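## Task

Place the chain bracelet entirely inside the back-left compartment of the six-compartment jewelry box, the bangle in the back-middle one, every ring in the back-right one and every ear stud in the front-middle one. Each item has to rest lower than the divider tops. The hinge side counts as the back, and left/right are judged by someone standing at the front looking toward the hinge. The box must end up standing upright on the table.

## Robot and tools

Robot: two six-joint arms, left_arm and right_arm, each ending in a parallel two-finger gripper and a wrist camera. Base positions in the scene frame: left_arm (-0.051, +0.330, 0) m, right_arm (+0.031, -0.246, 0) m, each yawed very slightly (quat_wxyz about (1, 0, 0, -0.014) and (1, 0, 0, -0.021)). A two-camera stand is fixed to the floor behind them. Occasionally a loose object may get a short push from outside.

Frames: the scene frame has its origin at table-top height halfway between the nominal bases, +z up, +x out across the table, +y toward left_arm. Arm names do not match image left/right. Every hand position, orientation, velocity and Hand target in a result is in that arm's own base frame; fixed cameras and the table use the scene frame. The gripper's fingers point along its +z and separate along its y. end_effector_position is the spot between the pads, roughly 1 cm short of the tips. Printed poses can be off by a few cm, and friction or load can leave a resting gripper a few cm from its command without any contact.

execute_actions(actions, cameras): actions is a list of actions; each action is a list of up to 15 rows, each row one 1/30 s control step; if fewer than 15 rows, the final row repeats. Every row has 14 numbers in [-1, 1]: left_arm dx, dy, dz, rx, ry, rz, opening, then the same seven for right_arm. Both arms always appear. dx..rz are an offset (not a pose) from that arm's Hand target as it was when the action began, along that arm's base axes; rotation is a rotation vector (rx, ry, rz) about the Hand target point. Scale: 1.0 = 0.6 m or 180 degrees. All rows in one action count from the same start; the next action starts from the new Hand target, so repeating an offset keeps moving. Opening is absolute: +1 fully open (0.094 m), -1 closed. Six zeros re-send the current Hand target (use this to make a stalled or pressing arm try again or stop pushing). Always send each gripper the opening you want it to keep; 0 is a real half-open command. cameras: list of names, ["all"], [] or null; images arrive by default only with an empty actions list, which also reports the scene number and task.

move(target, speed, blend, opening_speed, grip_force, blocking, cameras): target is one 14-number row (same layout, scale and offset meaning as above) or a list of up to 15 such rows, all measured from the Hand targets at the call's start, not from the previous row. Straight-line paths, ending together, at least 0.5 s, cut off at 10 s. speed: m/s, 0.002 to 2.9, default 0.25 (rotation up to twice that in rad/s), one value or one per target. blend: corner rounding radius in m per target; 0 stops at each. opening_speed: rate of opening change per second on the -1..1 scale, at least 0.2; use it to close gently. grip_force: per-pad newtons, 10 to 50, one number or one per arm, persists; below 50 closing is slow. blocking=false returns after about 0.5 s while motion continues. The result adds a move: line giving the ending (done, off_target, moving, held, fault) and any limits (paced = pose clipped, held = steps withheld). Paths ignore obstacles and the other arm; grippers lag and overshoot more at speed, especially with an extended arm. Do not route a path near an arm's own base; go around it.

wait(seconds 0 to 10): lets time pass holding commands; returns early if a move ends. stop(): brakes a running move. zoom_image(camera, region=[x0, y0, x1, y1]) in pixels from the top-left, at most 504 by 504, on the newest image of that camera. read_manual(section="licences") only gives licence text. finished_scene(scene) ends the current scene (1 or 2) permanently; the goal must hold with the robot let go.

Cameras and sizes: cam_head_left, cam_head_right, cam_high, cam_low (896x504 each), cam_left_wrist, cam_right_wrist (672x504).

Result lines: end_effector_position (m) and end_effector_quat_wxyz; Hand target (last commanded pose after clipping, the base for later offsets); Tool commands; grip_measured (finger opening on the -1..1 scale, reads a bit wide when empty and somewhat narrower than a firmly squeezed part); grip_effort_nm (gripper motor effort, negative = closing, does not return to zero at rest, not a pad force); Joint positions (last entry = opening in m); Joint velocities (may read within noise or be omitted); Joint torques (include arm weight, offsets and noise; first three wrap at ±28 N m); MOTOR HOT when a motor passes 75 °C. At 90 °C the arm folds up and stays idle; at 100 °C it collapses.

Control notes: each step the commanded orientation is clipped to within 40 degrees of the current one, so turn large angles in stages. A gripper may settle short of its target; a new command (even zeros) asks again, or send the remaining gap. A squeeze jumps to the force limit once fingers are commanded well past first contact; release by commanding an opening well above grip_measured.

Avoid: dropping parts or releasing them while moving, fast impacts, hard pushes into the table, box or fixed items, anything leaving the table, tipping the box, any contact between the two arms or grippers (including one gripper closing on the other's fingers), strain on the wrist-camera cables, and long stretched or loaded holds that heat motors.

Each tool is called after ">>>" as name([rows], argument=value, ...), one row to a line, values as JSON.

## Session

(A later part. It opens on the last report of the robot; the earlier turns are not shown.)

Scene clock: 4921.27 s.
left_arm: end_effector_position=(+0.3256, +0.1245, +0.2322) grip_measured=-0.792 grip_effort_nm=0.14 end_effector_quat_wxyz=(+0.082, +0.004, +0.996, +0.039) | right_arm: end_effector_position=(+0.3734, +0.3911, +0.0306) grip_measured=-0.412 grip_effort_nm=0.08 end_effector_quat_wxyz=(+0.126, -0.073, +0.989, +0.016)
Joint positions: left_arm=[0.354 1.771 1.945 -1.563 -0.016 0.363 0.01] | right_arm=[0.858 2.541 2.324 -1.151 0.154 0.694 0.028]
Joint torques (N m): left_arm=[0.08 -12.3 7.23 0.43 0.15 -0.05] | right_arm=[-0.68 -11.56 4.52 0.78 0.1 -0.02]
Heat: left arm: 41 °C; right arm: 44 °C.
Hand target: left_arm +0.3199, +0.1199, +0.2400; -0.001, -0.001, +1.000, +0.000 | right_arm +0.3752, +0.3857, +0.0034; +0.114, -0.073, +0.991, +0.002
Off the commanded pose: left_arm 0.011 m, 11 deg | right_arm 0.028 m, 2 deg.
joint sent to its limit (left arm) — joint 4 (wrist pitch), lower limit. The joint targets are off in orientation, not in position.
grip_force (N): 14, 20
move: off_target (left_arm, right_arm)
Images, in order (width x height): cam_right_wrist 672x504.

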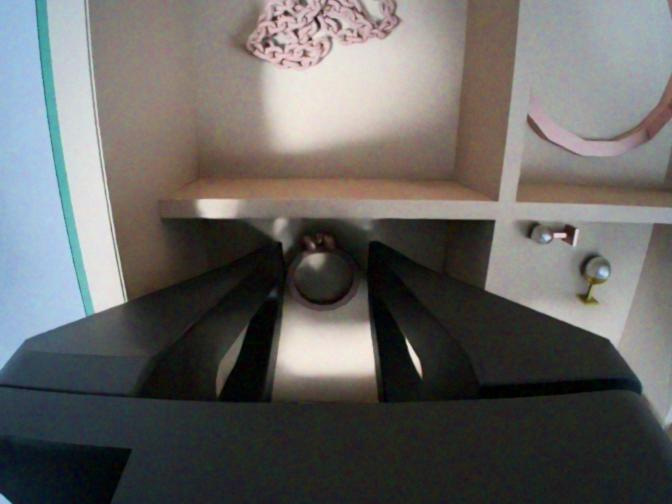

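>>> move(target=[0,0,0,0,0,0,-0.79, 0,0,0,0,0,0,-0.62], speed=0.03, opening_speed=0.3, grip_force=[14, 20], cameras=["cam_right_wrist"])

>>> zoom_image(camera="cam_right_wrist", region=[260, 190, 400, 310])

Scene clock: 4928.73 s.
left_arm: end_effector_position=(+0.3256, +0.1245, +0.2322) grip_measured=-0.792 grip_effort_nm=0.14 end_effector_quat_wxyz=(+0.082, +0.004, +0.996, +0.039) | right_arm: end_effector_position=(+0.3741, +0.3922, +0.0309) grip_measured=-0.520 grip_effort_nm=-0.49 end_effector_quat_wxyz=(+0.128, -0.073, +0.989, +0.018)
Joint positions: left_arm=[0.354 1.771 1.945 -1.563 -0.016 0.363 0.01] | right_arm=[0.858 2.541 2.324 -1.145 0.154 0.694 0.023]
Joint torques (N m): left_arm=[0.06 -12.36 7.16 0.43 0.15 -0.03] | right_arm=[-0.65 -11.58 4.6 0.74 0.11 -0.02]
Heat: left arm: 41 °C; right arm: 44 °C.
Hand target: left_arm +0.3199, +0.1199, +0.2400; -0.001, -0.001, +1.000, +0.000 | right_arm +0.3752, +0.3857, +0.0034; +0.114, -0.073, +0.991, +0.002
Off the commanded pose: left_arm 0.011 m, 11 deg | right_arm 0.028 m, 3 deg.
joint sent to its limit (left arm) — joint 4 (wrist pitch), lower limit. The joint targets are off in orientation, not in position.
grip_force (N): 14, 20
move: off_target (left_arm, right_arm)
Images, in order (width x height): cam_right_wrist 672x504.

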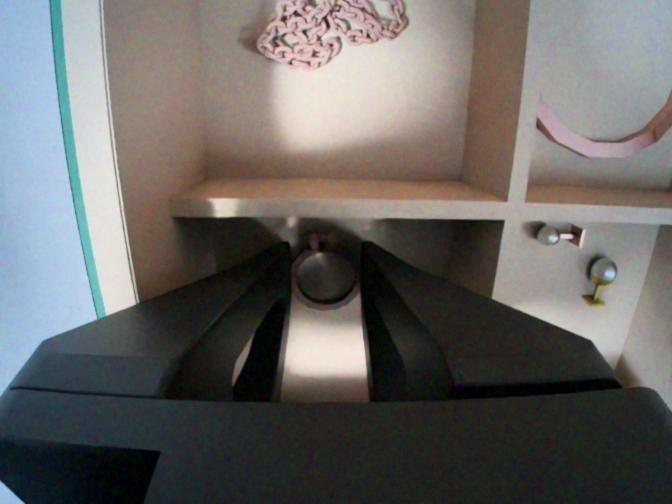

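Scaled by 3.600 from the camera's 672x504 image, which has a finer 960x720 frame.

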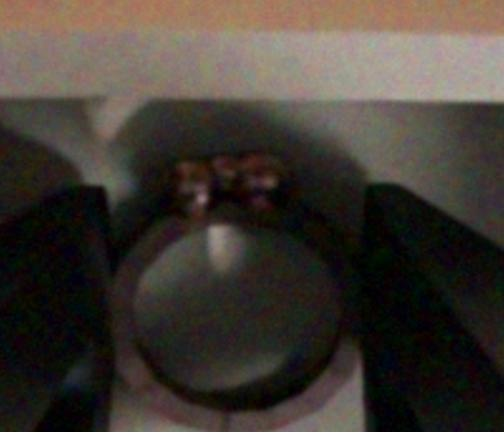

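>>> move(target=[0,0,0,0,0,0,-0.79, -0.002,-0.002,0.0445,-0.0009,0.0009,0,-0.62], speed=0.04, cameras=["cam_right_wrist"])

>>> zoom_image(camera="cam_right_wrist", region=[230, 170, 430, 320])

Scene clock: 4994.47 s.
left_arm: end_effector_position=(+0.3256, +0.1245, +0.2322) grip_measured=-0.792 grip_effort_nm=0.14 end_effector_quat_wxyz=(+0.082, +0.004, +0.996, +0.039) | right_arm: end_effector_position=(+0.3696, +0.3871, +0.0394) grip_measured=-0.520 grip_effort_nm=-0.50 end_effector_quat_wxyz=(+0.118, -0.074, +0.990, +0.009)
Joint positions: left_arm=[0.354 1.771 1.945 -1.563 -0.016 0.363 0.01] | right_arm=[0.858 2.541 2.363 -1.21 0.153 0.694 0.023]
Joint torques (N m): left_arm=[0.14 -12.23 7.1 0.45 0.14 -0.07] | right_arm=[-0.66 -11.69 10.25 0.28 0.11 -0.02]
Heat: left arm: 41 °C; right arm: 43 °C.
Hand target: left_arm +0.3199, +0.1199, +0.2400; -0.001, -0.001, +1.000, +0.000 | right_arm +0.3739, +0.3845, +0.0300; +0.112, -0.073, +0.991, +0.000
Off the commanded pose: left_arm 0.011 m, 11 deg | right_arm 0.011 m, 1 deg.
joint sent to its limit (left arm) — joint 4 (wrist pitch), lower limit. The joint targets are off in orientation, not in position.
grip_force (N): 14, 20
move: off_target (left_arm, right_arm)
Images, in order (width x height): cam_right_wrist 672x504.

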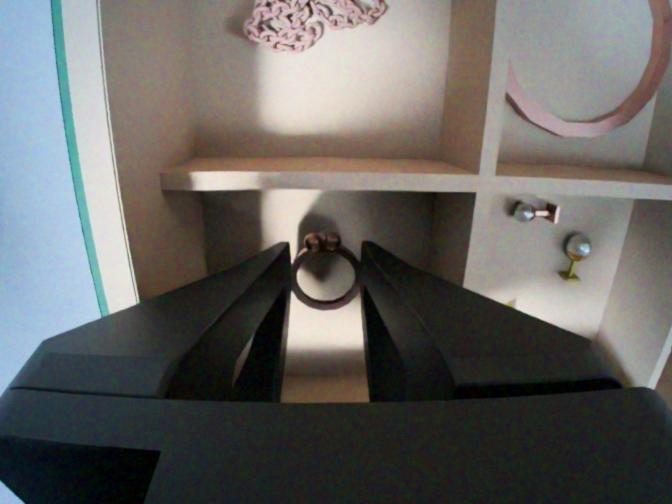

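Scaled by 2.520 from the camera's 672x504 image, which has a finer 960x720 frame.

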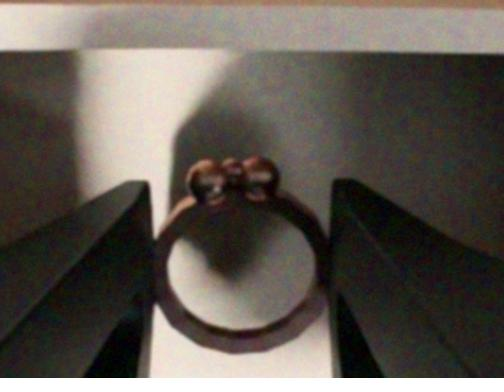

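>>> move([
  [0,0,0,0,0,0,-0.79, -0.0015,-0.0017,0.0343,0,0,0,-0.62],
  [0,0,0,0,0,0,-0.79, -0.0115,-0.0118,0.101,0,0,0,-0.62],
], speed=0.08, blend=[0.01, 0], cameras=["cam_right_wrist", "cam_head_right"])

Scene clock: 5018.23 s.
left_arm: end_effector_position=(+0.3256, +0.1245, +0.2322) grip_measured=-0.792 grip_effort_nm=0.14 end_effector_quat_wxyz=(+0.082, +0.004, +0.996, +0.039) | right_arm: end_effector_position=(+0.3628, +0.3792, +0.0966) grip_measured=-0.520 grip_effort_nm=-0.49 end_effector_quat_wxyz=(+0.116, -0.075, +0.990, +0.007)
Joint positions: left_arm=[0.354 1.771 1.945 -1.563 -0.016 0.363 0.01] | right_arm=[0.858 2.561 2.634 -1.468 0.153 0.694 0.023]
Joint torques (N m): left_arm=[0.06 -12.25 7.12 0.42 0.11 -0.03] | right_arm=[-0.59 -11.92 10.29 0.26 0.11 -0.02]
Heat: left arm: 41 °C; right arm: 43 °C.
Hand target: left_arm +0.3199, +0.1199, +0.2400; -0.001, -0.001, +1.000, +0.000 | right_arm +0.3671, +0.3775, +0.0908; +0.112, -0.073, +0.991, +0.001
Off the commanded pose: left_arm 0.011 m, 11 deg | right_arm 0.008 m, 1 deg.
joint sent to its limit (left arm) — joint 4 (wrist pitch), lower limit. The joint targets are off in orientation, not in position.
grip_force (N): 14, 20
move: off_target (left_arm)
Images, in order (width x height): cam_head_right 896x504, cam_right_wrist 672x504.

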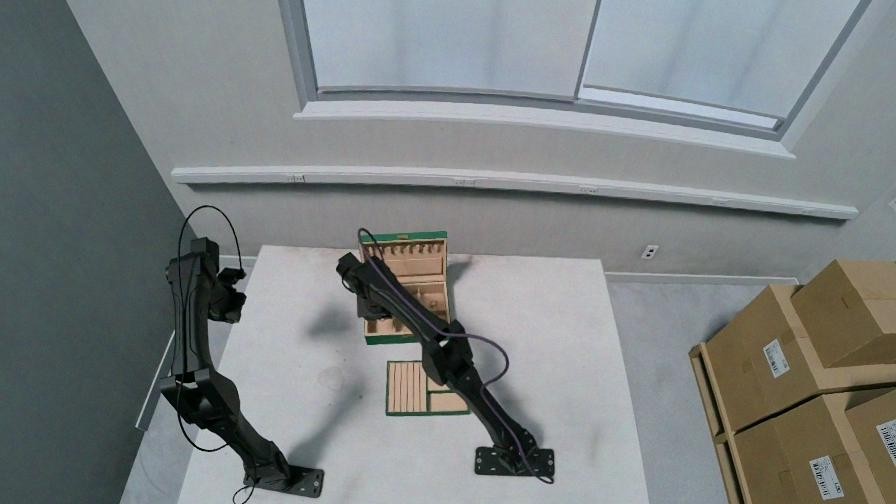

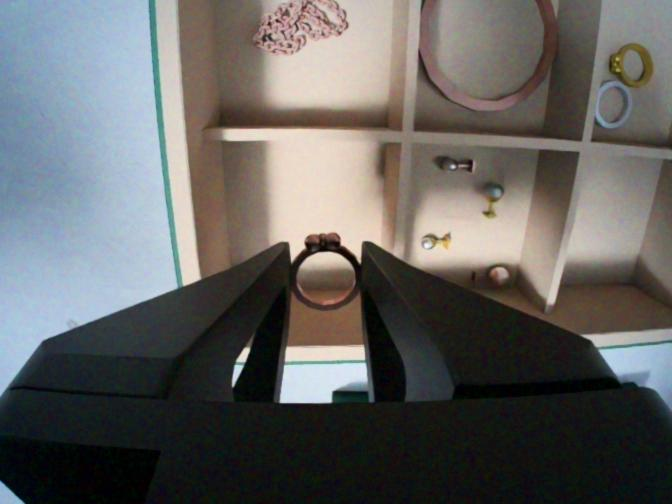

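>>> move([
  [0,0,0,0,0,0,-0.79, 0.0265,-0.0935,0.032,-0.1037,-0.0087,0.4911,-0.62],
  [0,0,0,0,0,0,-0.79, 0.1645,-0.2198,0.0153,-0.1037,-0.0087,0.4911,-0.62],
], speed=0.18, blend=[0.02, 0], cameras=["cam_right_wrist", "cam_head_right", "cam_high"])

Scene clock: 5069.67 s.
left_arm: end_effector_position=(+0.3256, +0.1245, +0.2322) grip_measured=-0.792 grip_effort_nm=0.14 end_effector_quat_wxyz=(+0.082, +0.004, +0.996, +0.039) | right_arm: end_effector_position=(+0.4669, +0.2411, +0.1071) grip_measured=-0.520 grip_effort_nm=-0.49 end_effector_quat_wxyz=(-0.087, +0.751, -0.650, +0.076)
Joint positions: left_arm=[0.354 1.771 1.945 -1.563 -0.016 0.363 0.01] | right_arm=[0.503 2.492 2.545 -1.407 0.082 -1.22 0.023]
Joint torques (N m): left_arm=[0.05 -12.33 7.21 0.44 0.14 -0.03] | right_arm=[0.38 -11.6 9.98 0.32 -0.1 -0.04]
Heat: left arm: 41 °C; right arm: 46 °C.
Hand target: left_arm +0.3199, +0.1199, +0.2400; -0.001, -0.001, +1.000, +0.000 | right_arm +0.4658, +0.2455, +0.0998; -0.080, +0.756, -0.646, +0.068
Off the commanded pose: left_arm 0.011 m, 11 deg | right_arm 0.008 m, 1 deg.
joint sent to its limit (left arm) — joint 4 (wrist pitch), lower limit. The joint targets are off in orientation, not in position.
grip_force (N): 14, 20
move: off_target (left_arm)
Images, in order (width x height): cam_head_right 896x504, cam_high 896x504, cam_right_wrist 672x504.

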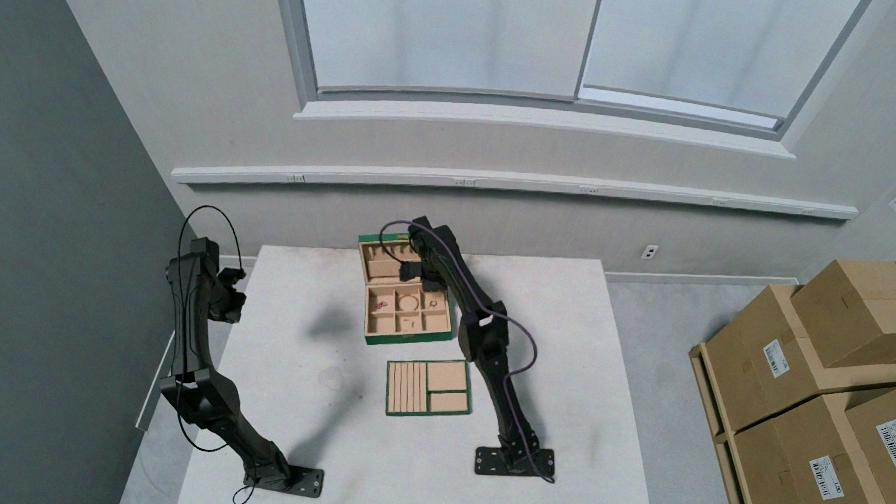

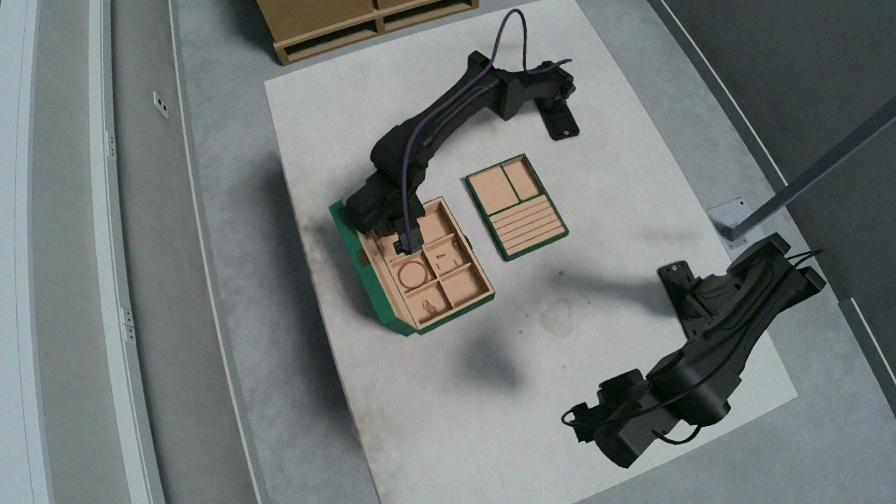

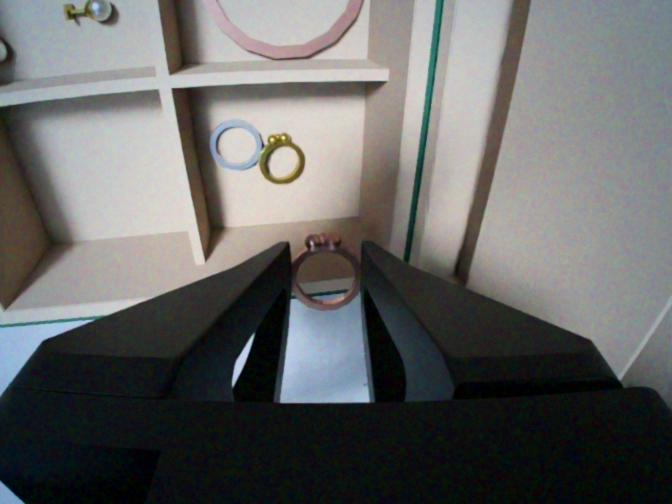

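>>> move(target=[0,0,0,0,0,0,-0.79, -0.0123,0.0337,-0.05,0,0,0,-0.62], speed=0.08, cameras=["cam_right_wrist"])

Scene clock: 5135.67 s.
left_arm: end_effector_position=(+0.3256, +0.1245, +0.2322) grip_measured=-0.792 grip_effort_nm=0.14 end_effector_quat_wxyz=(+0.082, +0.004, +0.996, +0.039) | right_arm: end_effector_position=(+0.4589, +0.2639, +0.0804) grip_measured=-0.520 grip_effort_nm=-0.49 end_effector_quat_wxyz=(-0.085, +0.757, -0.644, +0.071)
Joint positions: left_arm=[0.354 1.771 1.945 -1.563 -0.016 0.363 0.01] | right_arm=[0.548 2.492 2.438 -1.31 0.082 -1.192 0.023]
Joint torques (N m): left_arm=[0.06 -12.23 7.12 0.43 0.16 -0.06] | right_arm=[0.17 -13.34 5.56 0.65 0 0.1]
Heat: left arm: 41 °C; right arm: 39 °C.
Hand target: left_arm +0.3199, +0.1199, +0.2400; -0.001, -0.001, +1.000, +0.000 | right_arm +0.4584, +0.2658, +0.0698; -0.080, +0.756, -0.646, +0.068
Off the commanded pose: left_arm 0.011 m, 11 deg | right_arm 0.011 m, 1 deg.
joint sent to its limit (left arm) — joint 4 (wrist pitch), lower limit. The joint targets are off in orientation, not in position.
grip_force (N): 14, 20
move: off_target (left_arm, right_arm)
Images, in order (width x height): cam_right_wrist 672x504.

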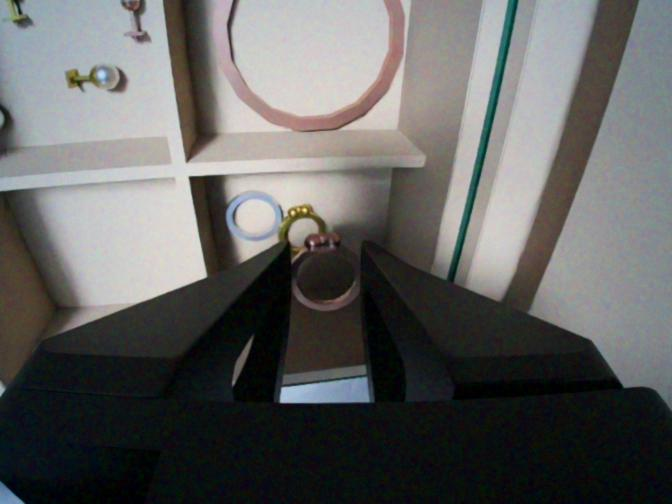

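>>> move(target=[0,0,0,0,0,0,-0.79, 0.0002,0.0097,-0.06,0,0,0,-0.62], speed=0.06, cameras=["cam_right_wrist"])

Scene clock: 5170.27 s.
left_arm: end_effector_position=(+0.3256, +0.1245, +0.2322) grip_measured=-0.792 grip_effort_nm=0.14 end_effector_quat_wxyz=(+0.082, +0.004, +0.996, +0.039) | right_arm: end_effector_position=(+0.4580, +0.2672, +0.0438) grip_measured=-0.520 grip_effort_nm=-0.49 end_effector_quat_wxyz=(-0.079, +0.756, -0.646, +0.069)
Joint positions: left_arm=[0.354 1.771 1.945 -1.563 -0.016 0.363 0.01] | right_arm=[0.554 2.492 2.295 -1.18 0.082 -1.183 0.023]
Joint torques (N m): left_arm=[0.03 -12.21 7.12 0.43 0.13 -0.05] | right_arm=[0.5 -13.41 5.79 0.76 0.01 0.1]
Heat: left arm: 41 °C; right arm: 40 °C.
Hand target: left_arm +0.3199, +0.1199, +0.2400; -0.001, -0.001, +1.000, +0.000 | right_arm +0.4585, +0.2716, +0.0339; -0.080, +0.756, -0.646, +0.068
Off the commanded pose: left_arm 0.011 m, 11 deg | right_arm 0.011 m, 0 deg.
joint sent to its limit (left arm) — joint 4 (wrist pitch), lower limit. The joint targets are off in orientation, not in position.
grip_force (N): 14, 20
move: off_target (left_arm, right_arm)
Images, in order (width x height): cam_right_wrist 672x504.

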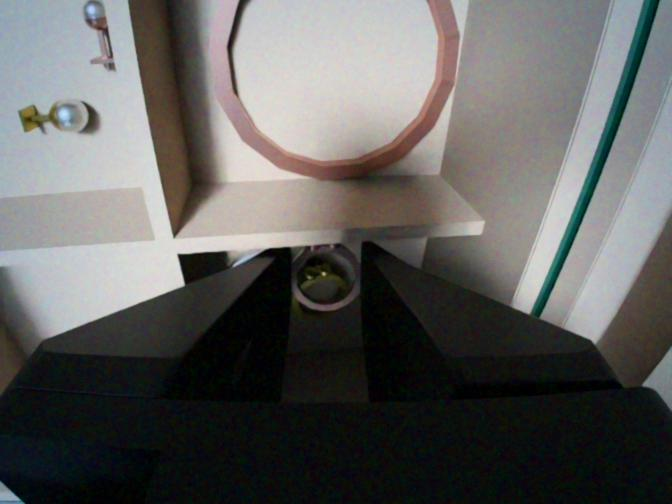

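>>> zoom_image(camera="cam_right_wrist", region=[230, 190, 430, 340])

Scaled by 2.520 from the camera's 672x504 image, which has a finer 960x720 frame.

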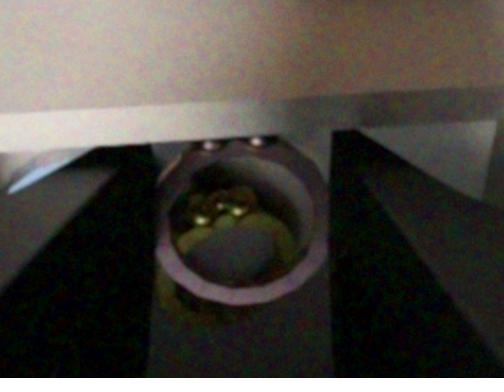

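>>> move(target=[0,0,0,0,0,0,-0.79, 0.0028,0.003,-0.0183,0,0,0,-0.62], speed=0.04, cameras=["cam_right_wrist"])

>>> zoom_image(camera="cam_right_wrist", region=[230, 190, 430, 340])

Scene clock: 5212.50 s.
left_arm: end_effector_position=(+0.3256, +0.1245, +0.2322) grip_measured=-0.792 grip_effort_nm=0.14 end_effector_quat_wxyz=(+0.082, +0.004, +0.996, +0.039) | right_arm: end_effector_position=(+0.4618, +0.2684, +0.0406) grip_measured=-0.520 grip_effort_nm=-0.49 end_effector_quat_wxyz=(-0.086, +0.755, -0.646, +0.073)
Joint positions: left_arm=[0.354 1.771 1.945 -1.563 -0.016 0.363 0.01] | right_arm=[0.554 2.492 2.279 -1.149 0.087 -1.182 0.023]
Joint torques (N m): left_arm=[0.12 -12.29 7.12 0.43 0.13 -0.06] | right_arm=[0.64 -12.31 5.55 0.8 -0.04 0.11]
Heat: left arm: 41 °C; right arm: 40 °C.
Hand target: left_arm +0.3199, +0.1199, +0.2400; -0.001, -0.001, +1.000, +0.000 | right_arm +0.4602, +0.2734, +0.0229; -0.080, +0.756, -0.646, +0.068
Off the commanded pose: left_arm 0.011 m, 11 deg | right_arm 0.018 m, 1 deg.
joint sent to its limit (left arm) — joint 4 (wrist pitch), lower limit. The joint targets are off in orientation, not in position.
grip_force (N): 14, 20
move: off_target (left_arm, right_arm)
Images, in order (width x height): cam_right_wrist 672x504.

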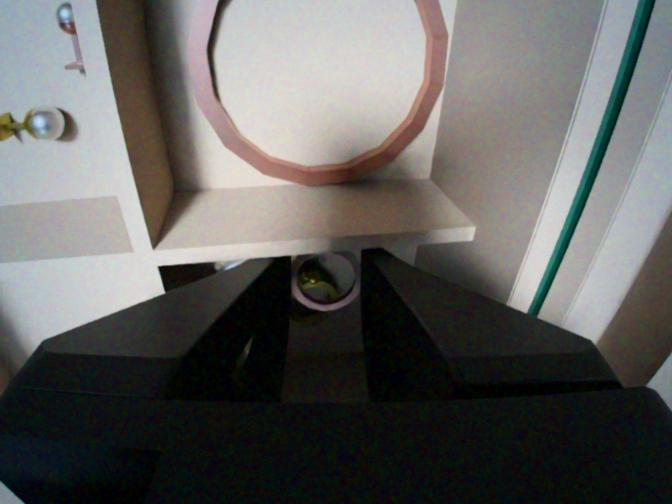

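Scaled by 2.520 from the camera's 672x504 image, which has a finer 960x720 frame.

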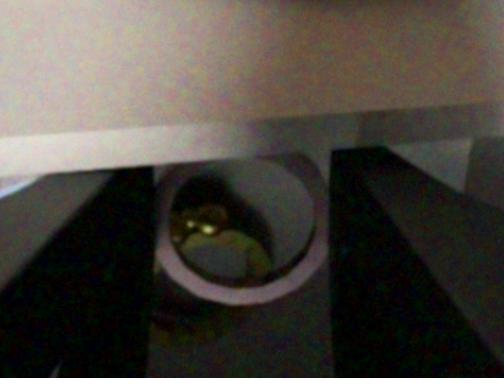

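>>> move(target=[0,0,0,0,0,0,-0.79, -0.0043,-0.0025,-0.0167,-0.00213,0.00366,0,-0.62], speed=0.04, cameras=["cam_right_wrist"])

>>> zoom_image(camera="cam_right_wrist", region=[230, 190, 430, 340])

Scene clock: 5243.47 s.
left_arm: end_effector_position=(+0.3256, +0.1245, +0.2322) grip_measured=-0.792 grip_effort_nm=0.14 end_effector_quat_wxyz=(+0.082, +0.004, +0.996, +0.039) | right_arm: end_effector_position=(+0.4613, +0.2673, +0.0336) grip_measured=-0.520 grip_effort_nm=-0.49 end_effector_quat_wxyz=(-0.083, +0.755, -0.646, +0.075)
Joint positions: left_arm=[0.354 1.771 1.945 -1.563 -0.016 0.363 0.01] | right_arm=[0.554 2.492 2.251 -1.127 0.091 -1.182 0.023]
Joint torques (N m): left_arm=[0.13 -12.25 7.17 0.43 0.13 -0.05] | right_arm=[0.64 -12.03 5.12 0.77 -0.08 0.11]
Heat: left arm: 41 °C; right arm: 40 °C.
Hand target: left_arm +0.3199, +0.1199, +0.2400; -0.001, -0.001, +1.000, +0.000 | right_arm +0.4575, +0.2718, +0.0128; -0.074, +0.757, -0.646, +0.065
Off the commanded pose: left_arm 0.011 m, 11 deg | right_arm 0.022 m, 1 deg.
joint sent to its limit (left arm) — joint 4 (wrist pitch), lower limit. The joint targets are off in orientation, not in position.
grip_force (N): 14, 20
move: off_target (left_arm, right_arm)
Images, in order (width x height): cam_right_wrist 672x504.

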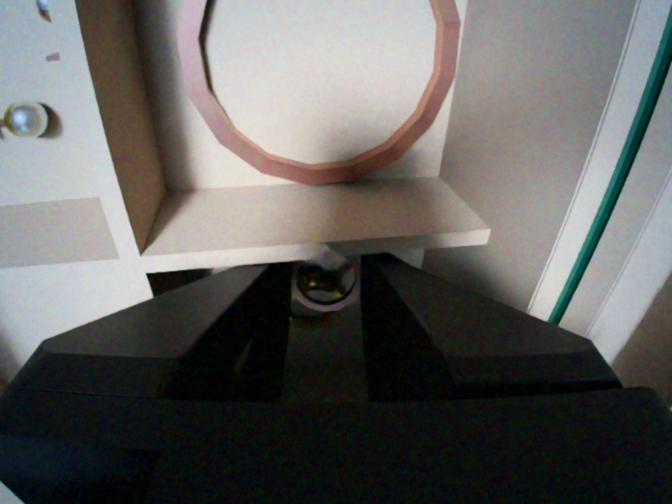

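Scaled by 2.520 from the camera's 672x504 image, which has a finer 960x720 frame.

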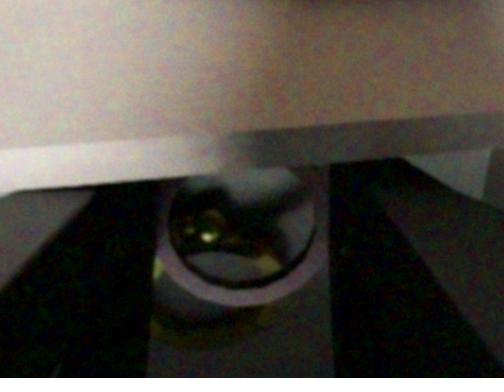

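>>> move(target=[0,0,0,0,0,0,-0.79, 0,0,0,0,0,0,-0.44], speed=0.04, opening_speed=0.3, cameras=["cam_right_wrist"])

>>> zoom_image(camera="cam_right_wrist", region=[230, 190, 430, 340])

Scene clock: 5255.07 s.
left_arm: end_effector_position=(+0.3256, +0.1245, +0.2322) grip_measured=-0.792 grip_effort_nm=0.14 end_effector_quat_wxyz=(+0.082, +0.004, +0.996, +0.039) | right_arm: end_effector_position=(+0.4624, +0.2675, +0.0339) grip_measured=-0.442 grip_effort_nm=0.09 end_effector_quat_wxyz=(-0.085, +0.755, -0.646, +0.076)
Joint positions: left_arm=[0.354 1.771 1.945 -1.563 -0.016 0.363 0.01] | right_arm=[0.554 2.492 2.251 -1.122 0.093 -1.181 0.026]
Joint torques (N m): left_arm=[0.06 -12.27 7.09 0.44 0.15 -0.05] | right_arm=[0.65 -12 5.14 0.73 -0.11 0.1]
Heat: left arm: 41 °C; right arm: 40 °C.
Hand target: left_arm +0.3199, +0.1199, +0.2400; -0.001, -0.001, +1.000, +0.000 | right_arm +0.4576, +0.2719, +0.0128; -0.074, +0.757, -0.646, +0.065
Off the commanded pose: left_arm 0.011 m, 11 deg | right_arm 0.022 m, 2 deg.
joint sent to its limit (left arm) — joint 4 (wrist pitch), lower limit. The joint targets are off in orientation, not in position.
grip_force (N): 14, 20
move: off_target (left_arm, right_arm)
Images, in order (width x height): cam_right_wrist 672x504.

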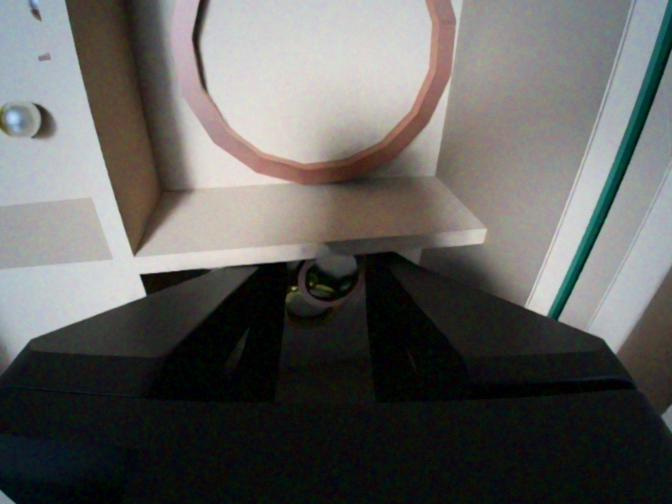

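Scaled by 2.520 from the camera's 672x504 image, which has a finer 960x720 frame.

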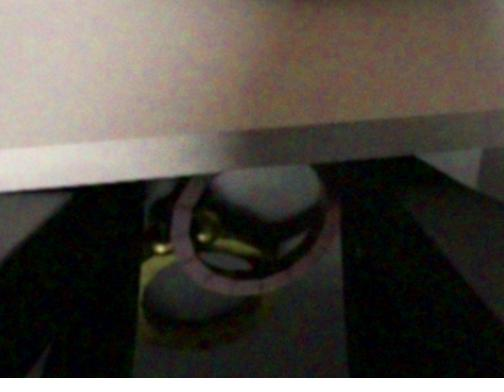

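>>> move(target=[0,0,0,0,0,0,-0.79, 0,0,0,0,0,0,-0.34], speed=0.04, opening_speed=0.3, cameras=["cam_right_wrist"])

>>> zoom_image(camera="cam_right_wrist", region=[230, 190, 430, 340])

Scene clock: 5265.83 s.
left_arm: end_effector_position=(+0.3256, +0.1245, +0.2322) grip_measured=-0.792 grip_effort_nm=0.14 end_effector_quat_wxyz=(+0.082, +0.004, +0.996, +0.039) | right_arm: end_effector_position=(+0.4628, +0.2673, +0.0340) grip_measured=-0.342 grip_effort_nm=0.09 end_effector_quat_wxyz=(-0.085, +0.755, -0.646, +0.077)
Joint positions: left_arm=[0.354 1.771 1.945 -1.563 -0.016 0.363 0.01] | right_arm=[0.554 2.492 2.251 -1.121 0.095 -1.181 0.031]
Joint torques (N m): left_arm=[0.01 -12.27 7.2 0.46 0.14 -0.06] | right_arm=[0.64 -12.03 5.18 0.72 -0.13 0.1]
Heat: left arm: 41 °C; right arm: 40 °C.
Hand target: left_arm +0.3199, +0.1199, +0.2400; -0.001, -0.001, +1.000, +0.000 | right_arm +0.4575, +0.2718, +0.0128; -0.074, +0.757, -0.646, +0.065
Off the commanded pose: left_arm 0.011 m, 11 deg | right_arm 0.022 m, 2 deg.
joint sent to its limit (left arm) — joint 4 (wrist pitch), lower limit. The joint targets are off in orientation, not in position.
grip_force (N): 14, 20
move: off_target (left_arm, right_arm)
Images, in order (width x height): cam_right_wrist 672x504.

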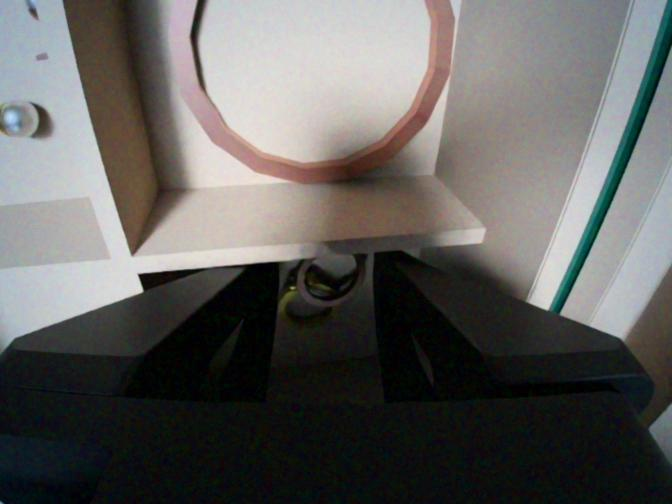

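Scaled by 2.520 from the camera's 672x504 image, which has a finer 960x720 frame.

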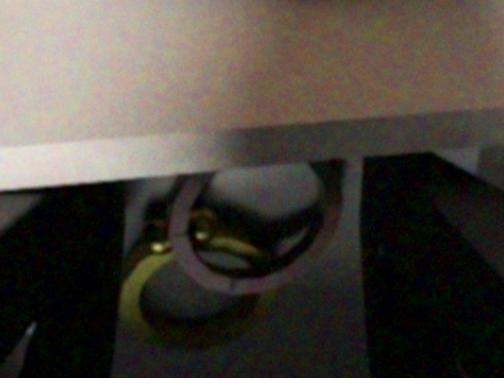

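>>> move([
  [0,0,0,0,0,0,-0.79, 0,0,0.1037,0,0,0,-0.34],
  [0,0,0,0,0,0,-0.79, -0.1142,-0.076,0.2453,0,0,0,-0.34],
], speed=[0.08, 0.2], blend=[0.02, 0], cameras=["cam_right_wrist"])

Scene clock: 5279.23 s.
left_arm: end_effector_position=(+0.3256, +0.1245, +0.2322) grip_measured=-0.792 grip_effort_nm=0.14 end_effector_quat_wxyz=(+0.082, +0.004, +0.996, +0.039) | right_arm: end_effector_position=(+0.3967, +0.2292, +0.1560) grip_measured=-0.342 grip_effort_nm=0.08 end_effector_quat_wxyz=(-0.077, +0.757, -0.645, +0.073)
Joint positions: left_arm=[0.354 1.771 1.945 -1.563 -0.016 0.363 0.01] | right_arm=[0.557 2.157 2.168 -1.39 0.091 -1.181 0.031]
Joint torques (N m): left_arm=[0.18 -12.29 7.19 0.45 0.16 -0.03] | right_arm=[-0.03 -13.97 5.44 0.3 -0.1 0.05]
Heat: left arm: 41 °C; right arm: 40 °C.
Hand target: left_arm +0.3199, +0.1199, +0.2400; -0.001, -0.001, +1.000, +0.000 | right_arm +0.3890, +0.2262, +0.1600; -0.074, +0.757, -0.646, +0.065
Off the commanded pose: left_arm 0.011 m, 11 deg | right_arm 0.009 m, 1 deg.
joint sent to its limit (left arm) — joint 4 (wrist pitch), lower limit. The joint targets are off in orientation, not in position.
grip_force (N): 14, 20
move: off_target (left_arm)
Images, in order (width x height): cam_right_wrist 672x504.

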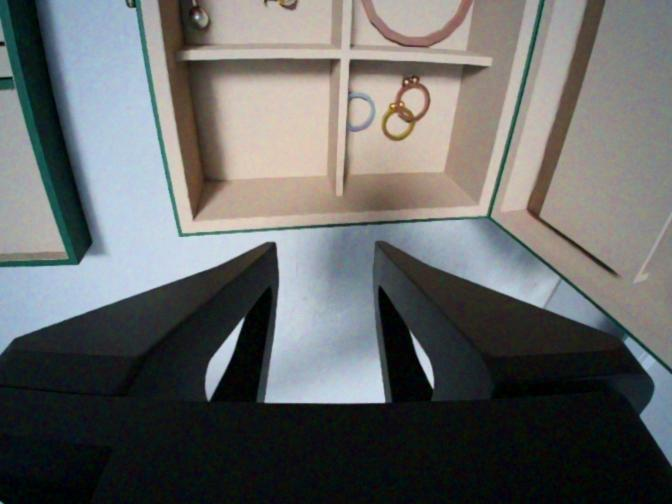

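>>> move(target=[0,0,0,0,0,0,-0.79, -0.1,-0.2,0.1,0,0,0,-0.34], speed=0.25, cameras=["all"])

Scene clock: 5287.57 s.
left_arm: end_effector_position=(+0.3256, +0.1245, +0.2322) grip_measured=-0.792 grip_effort_nm=0.14 end_effector_quat_wxyz=(+0.082, +0.004, +0.996, +0.039) | right_arm: end_effector_position=(+0.3381, +0.1078, +0.2189) grip_measured=-0.342 grip_effort_nm=0.09 end_effector_quat_wxyz=(-0.077, +0.754, -0.649, +0.074)
Joint positions: left_arm=[0.354 1.771 1.945 -1.563 -0.016 0.363 0.01] | right_arm=[0.331 1.745 1.849 -1.467 0.05 -1.394 0.031]
Joint torques (N m): left_arm=[0.09 -12.23 7.08 0.43 0.12 -0.05] | right_arm=[-0.21 -9.91 5.27 0.32 -0.13 -0.03]
Heat: left arm: 41 °C; right arm: 43 °C.
Hand target: left_arm +0.3199, +0.1199, +0.2400; -0.001, -0.001, +1.000, +0.000 | right_arm +0.3290, +0.1062, +0.2201; -0.074, +0.757, -0.646, +0.065
Off the commanded pose: left_arm 0.011 m, 11 deg | right_arm 0.009 m, 1 deg.
joint sent to its limit (left arm) — joint 4 (wrist pitch), lower limit. The joint targets are off in orientation, not in position.
grip_force (N): 14, 20
move: off_target (left_arm)

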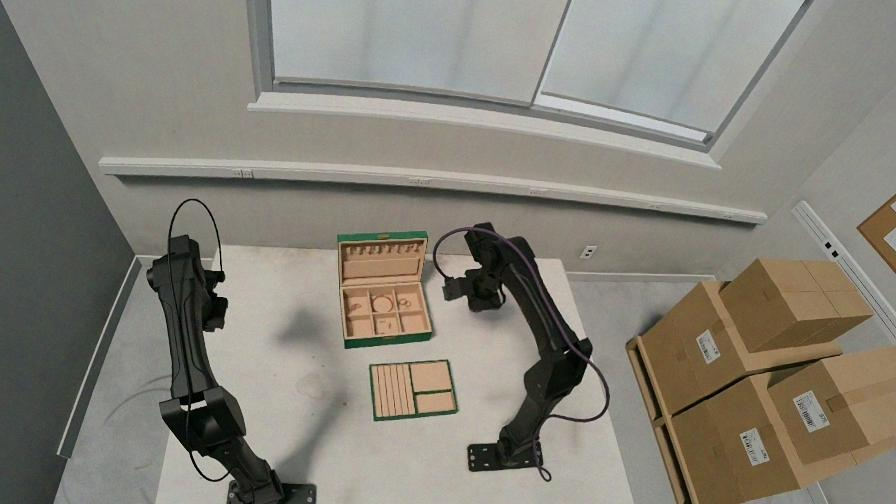

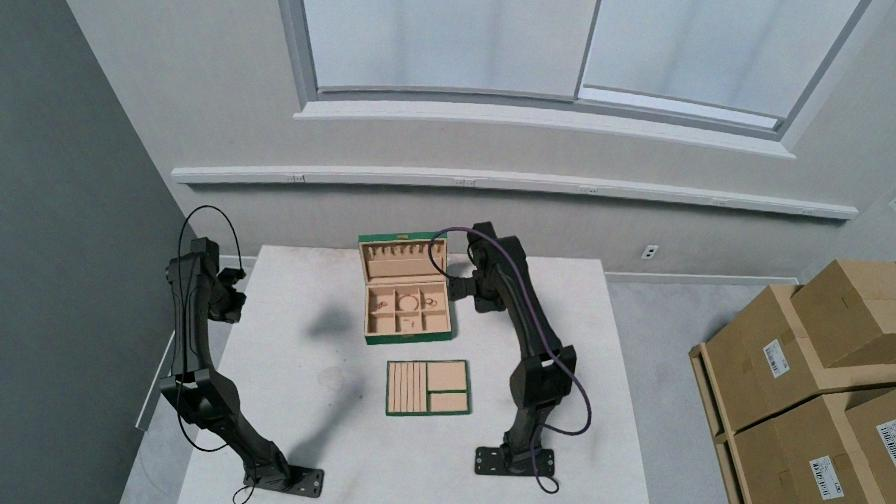

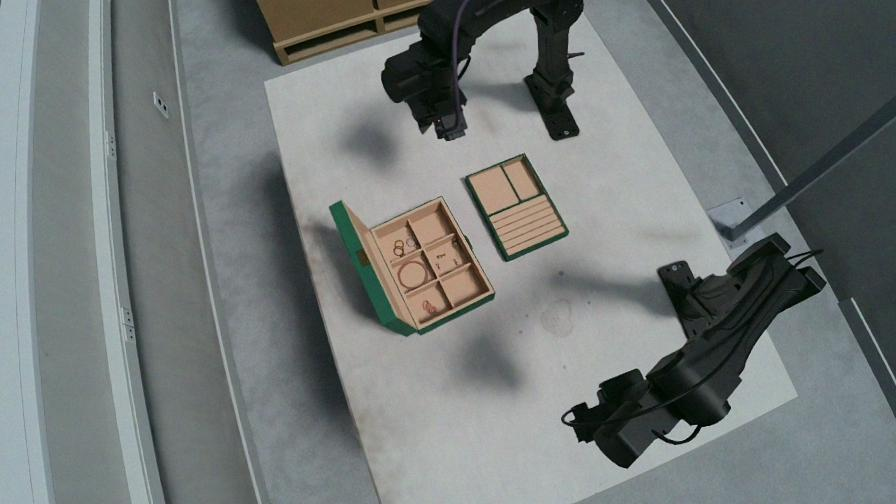

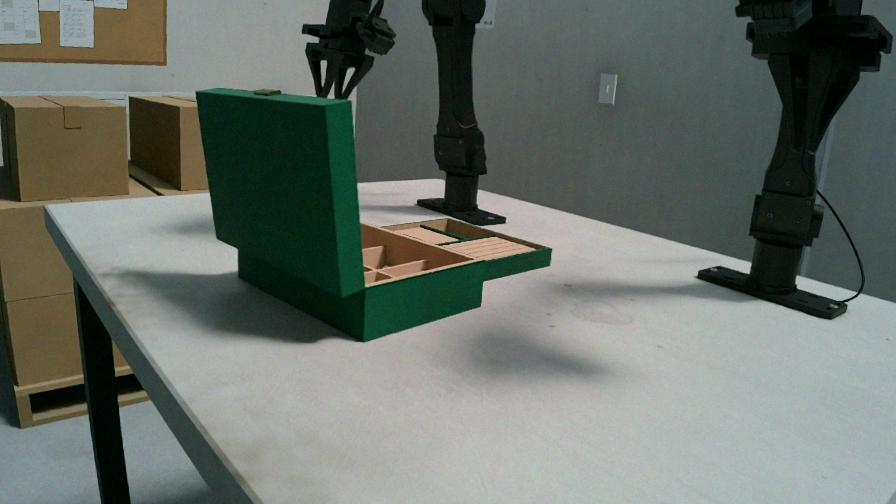

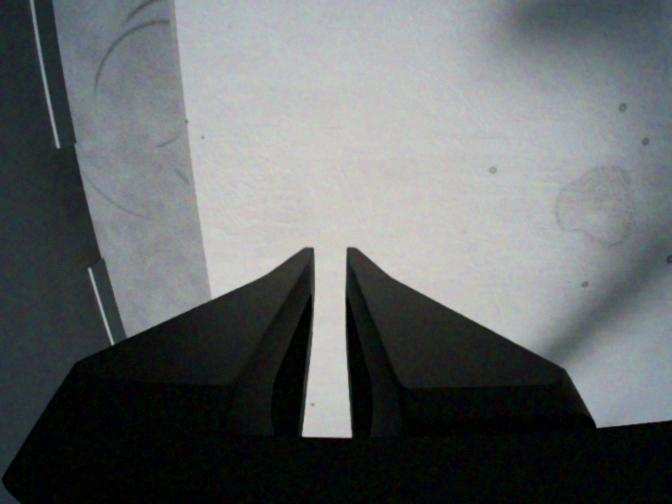

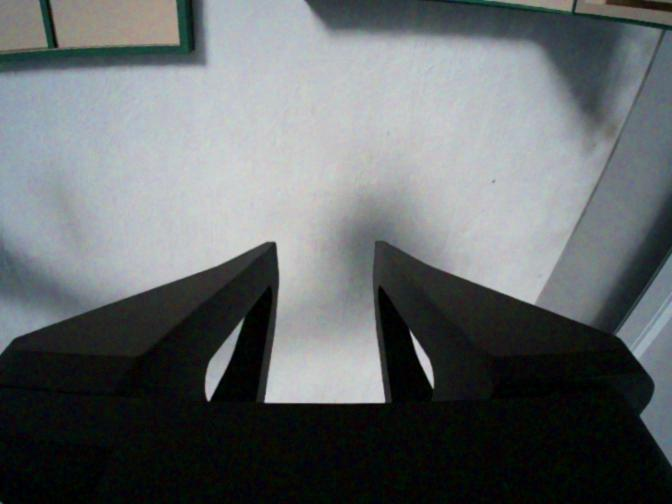

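>>> zoom_image(camera="cam_high", region=[350, 180, 510, 345])

>>> zoom_image(camera="cam_head_right", region=[340, 225, 470, 350])

Scaled by 3.055 from the camera's 896x504 image, which has a finer 1280x720 frame.

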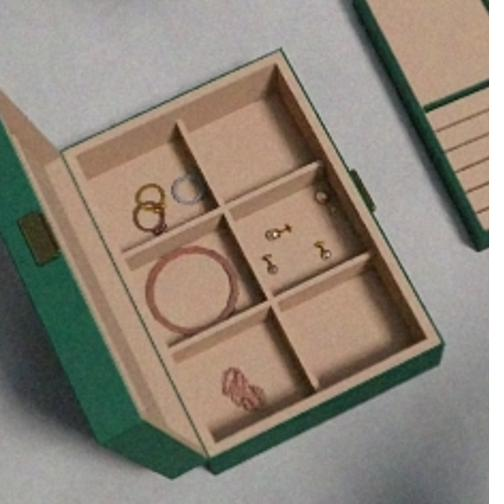

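Scaled by 3.877 from the camera's 896x504 image, which has a finer 1280x720 frame.

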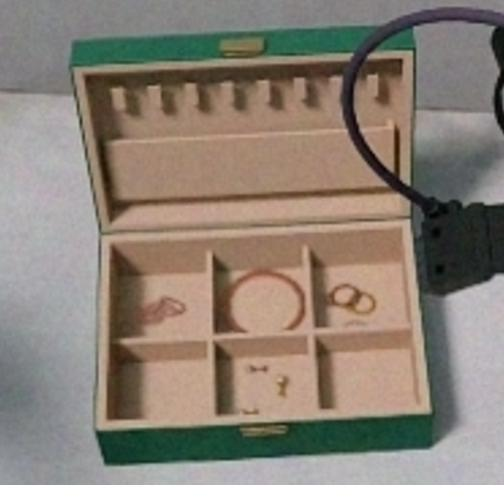

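>>> finished_scene(scene=1)

The scene is finished: the task was done.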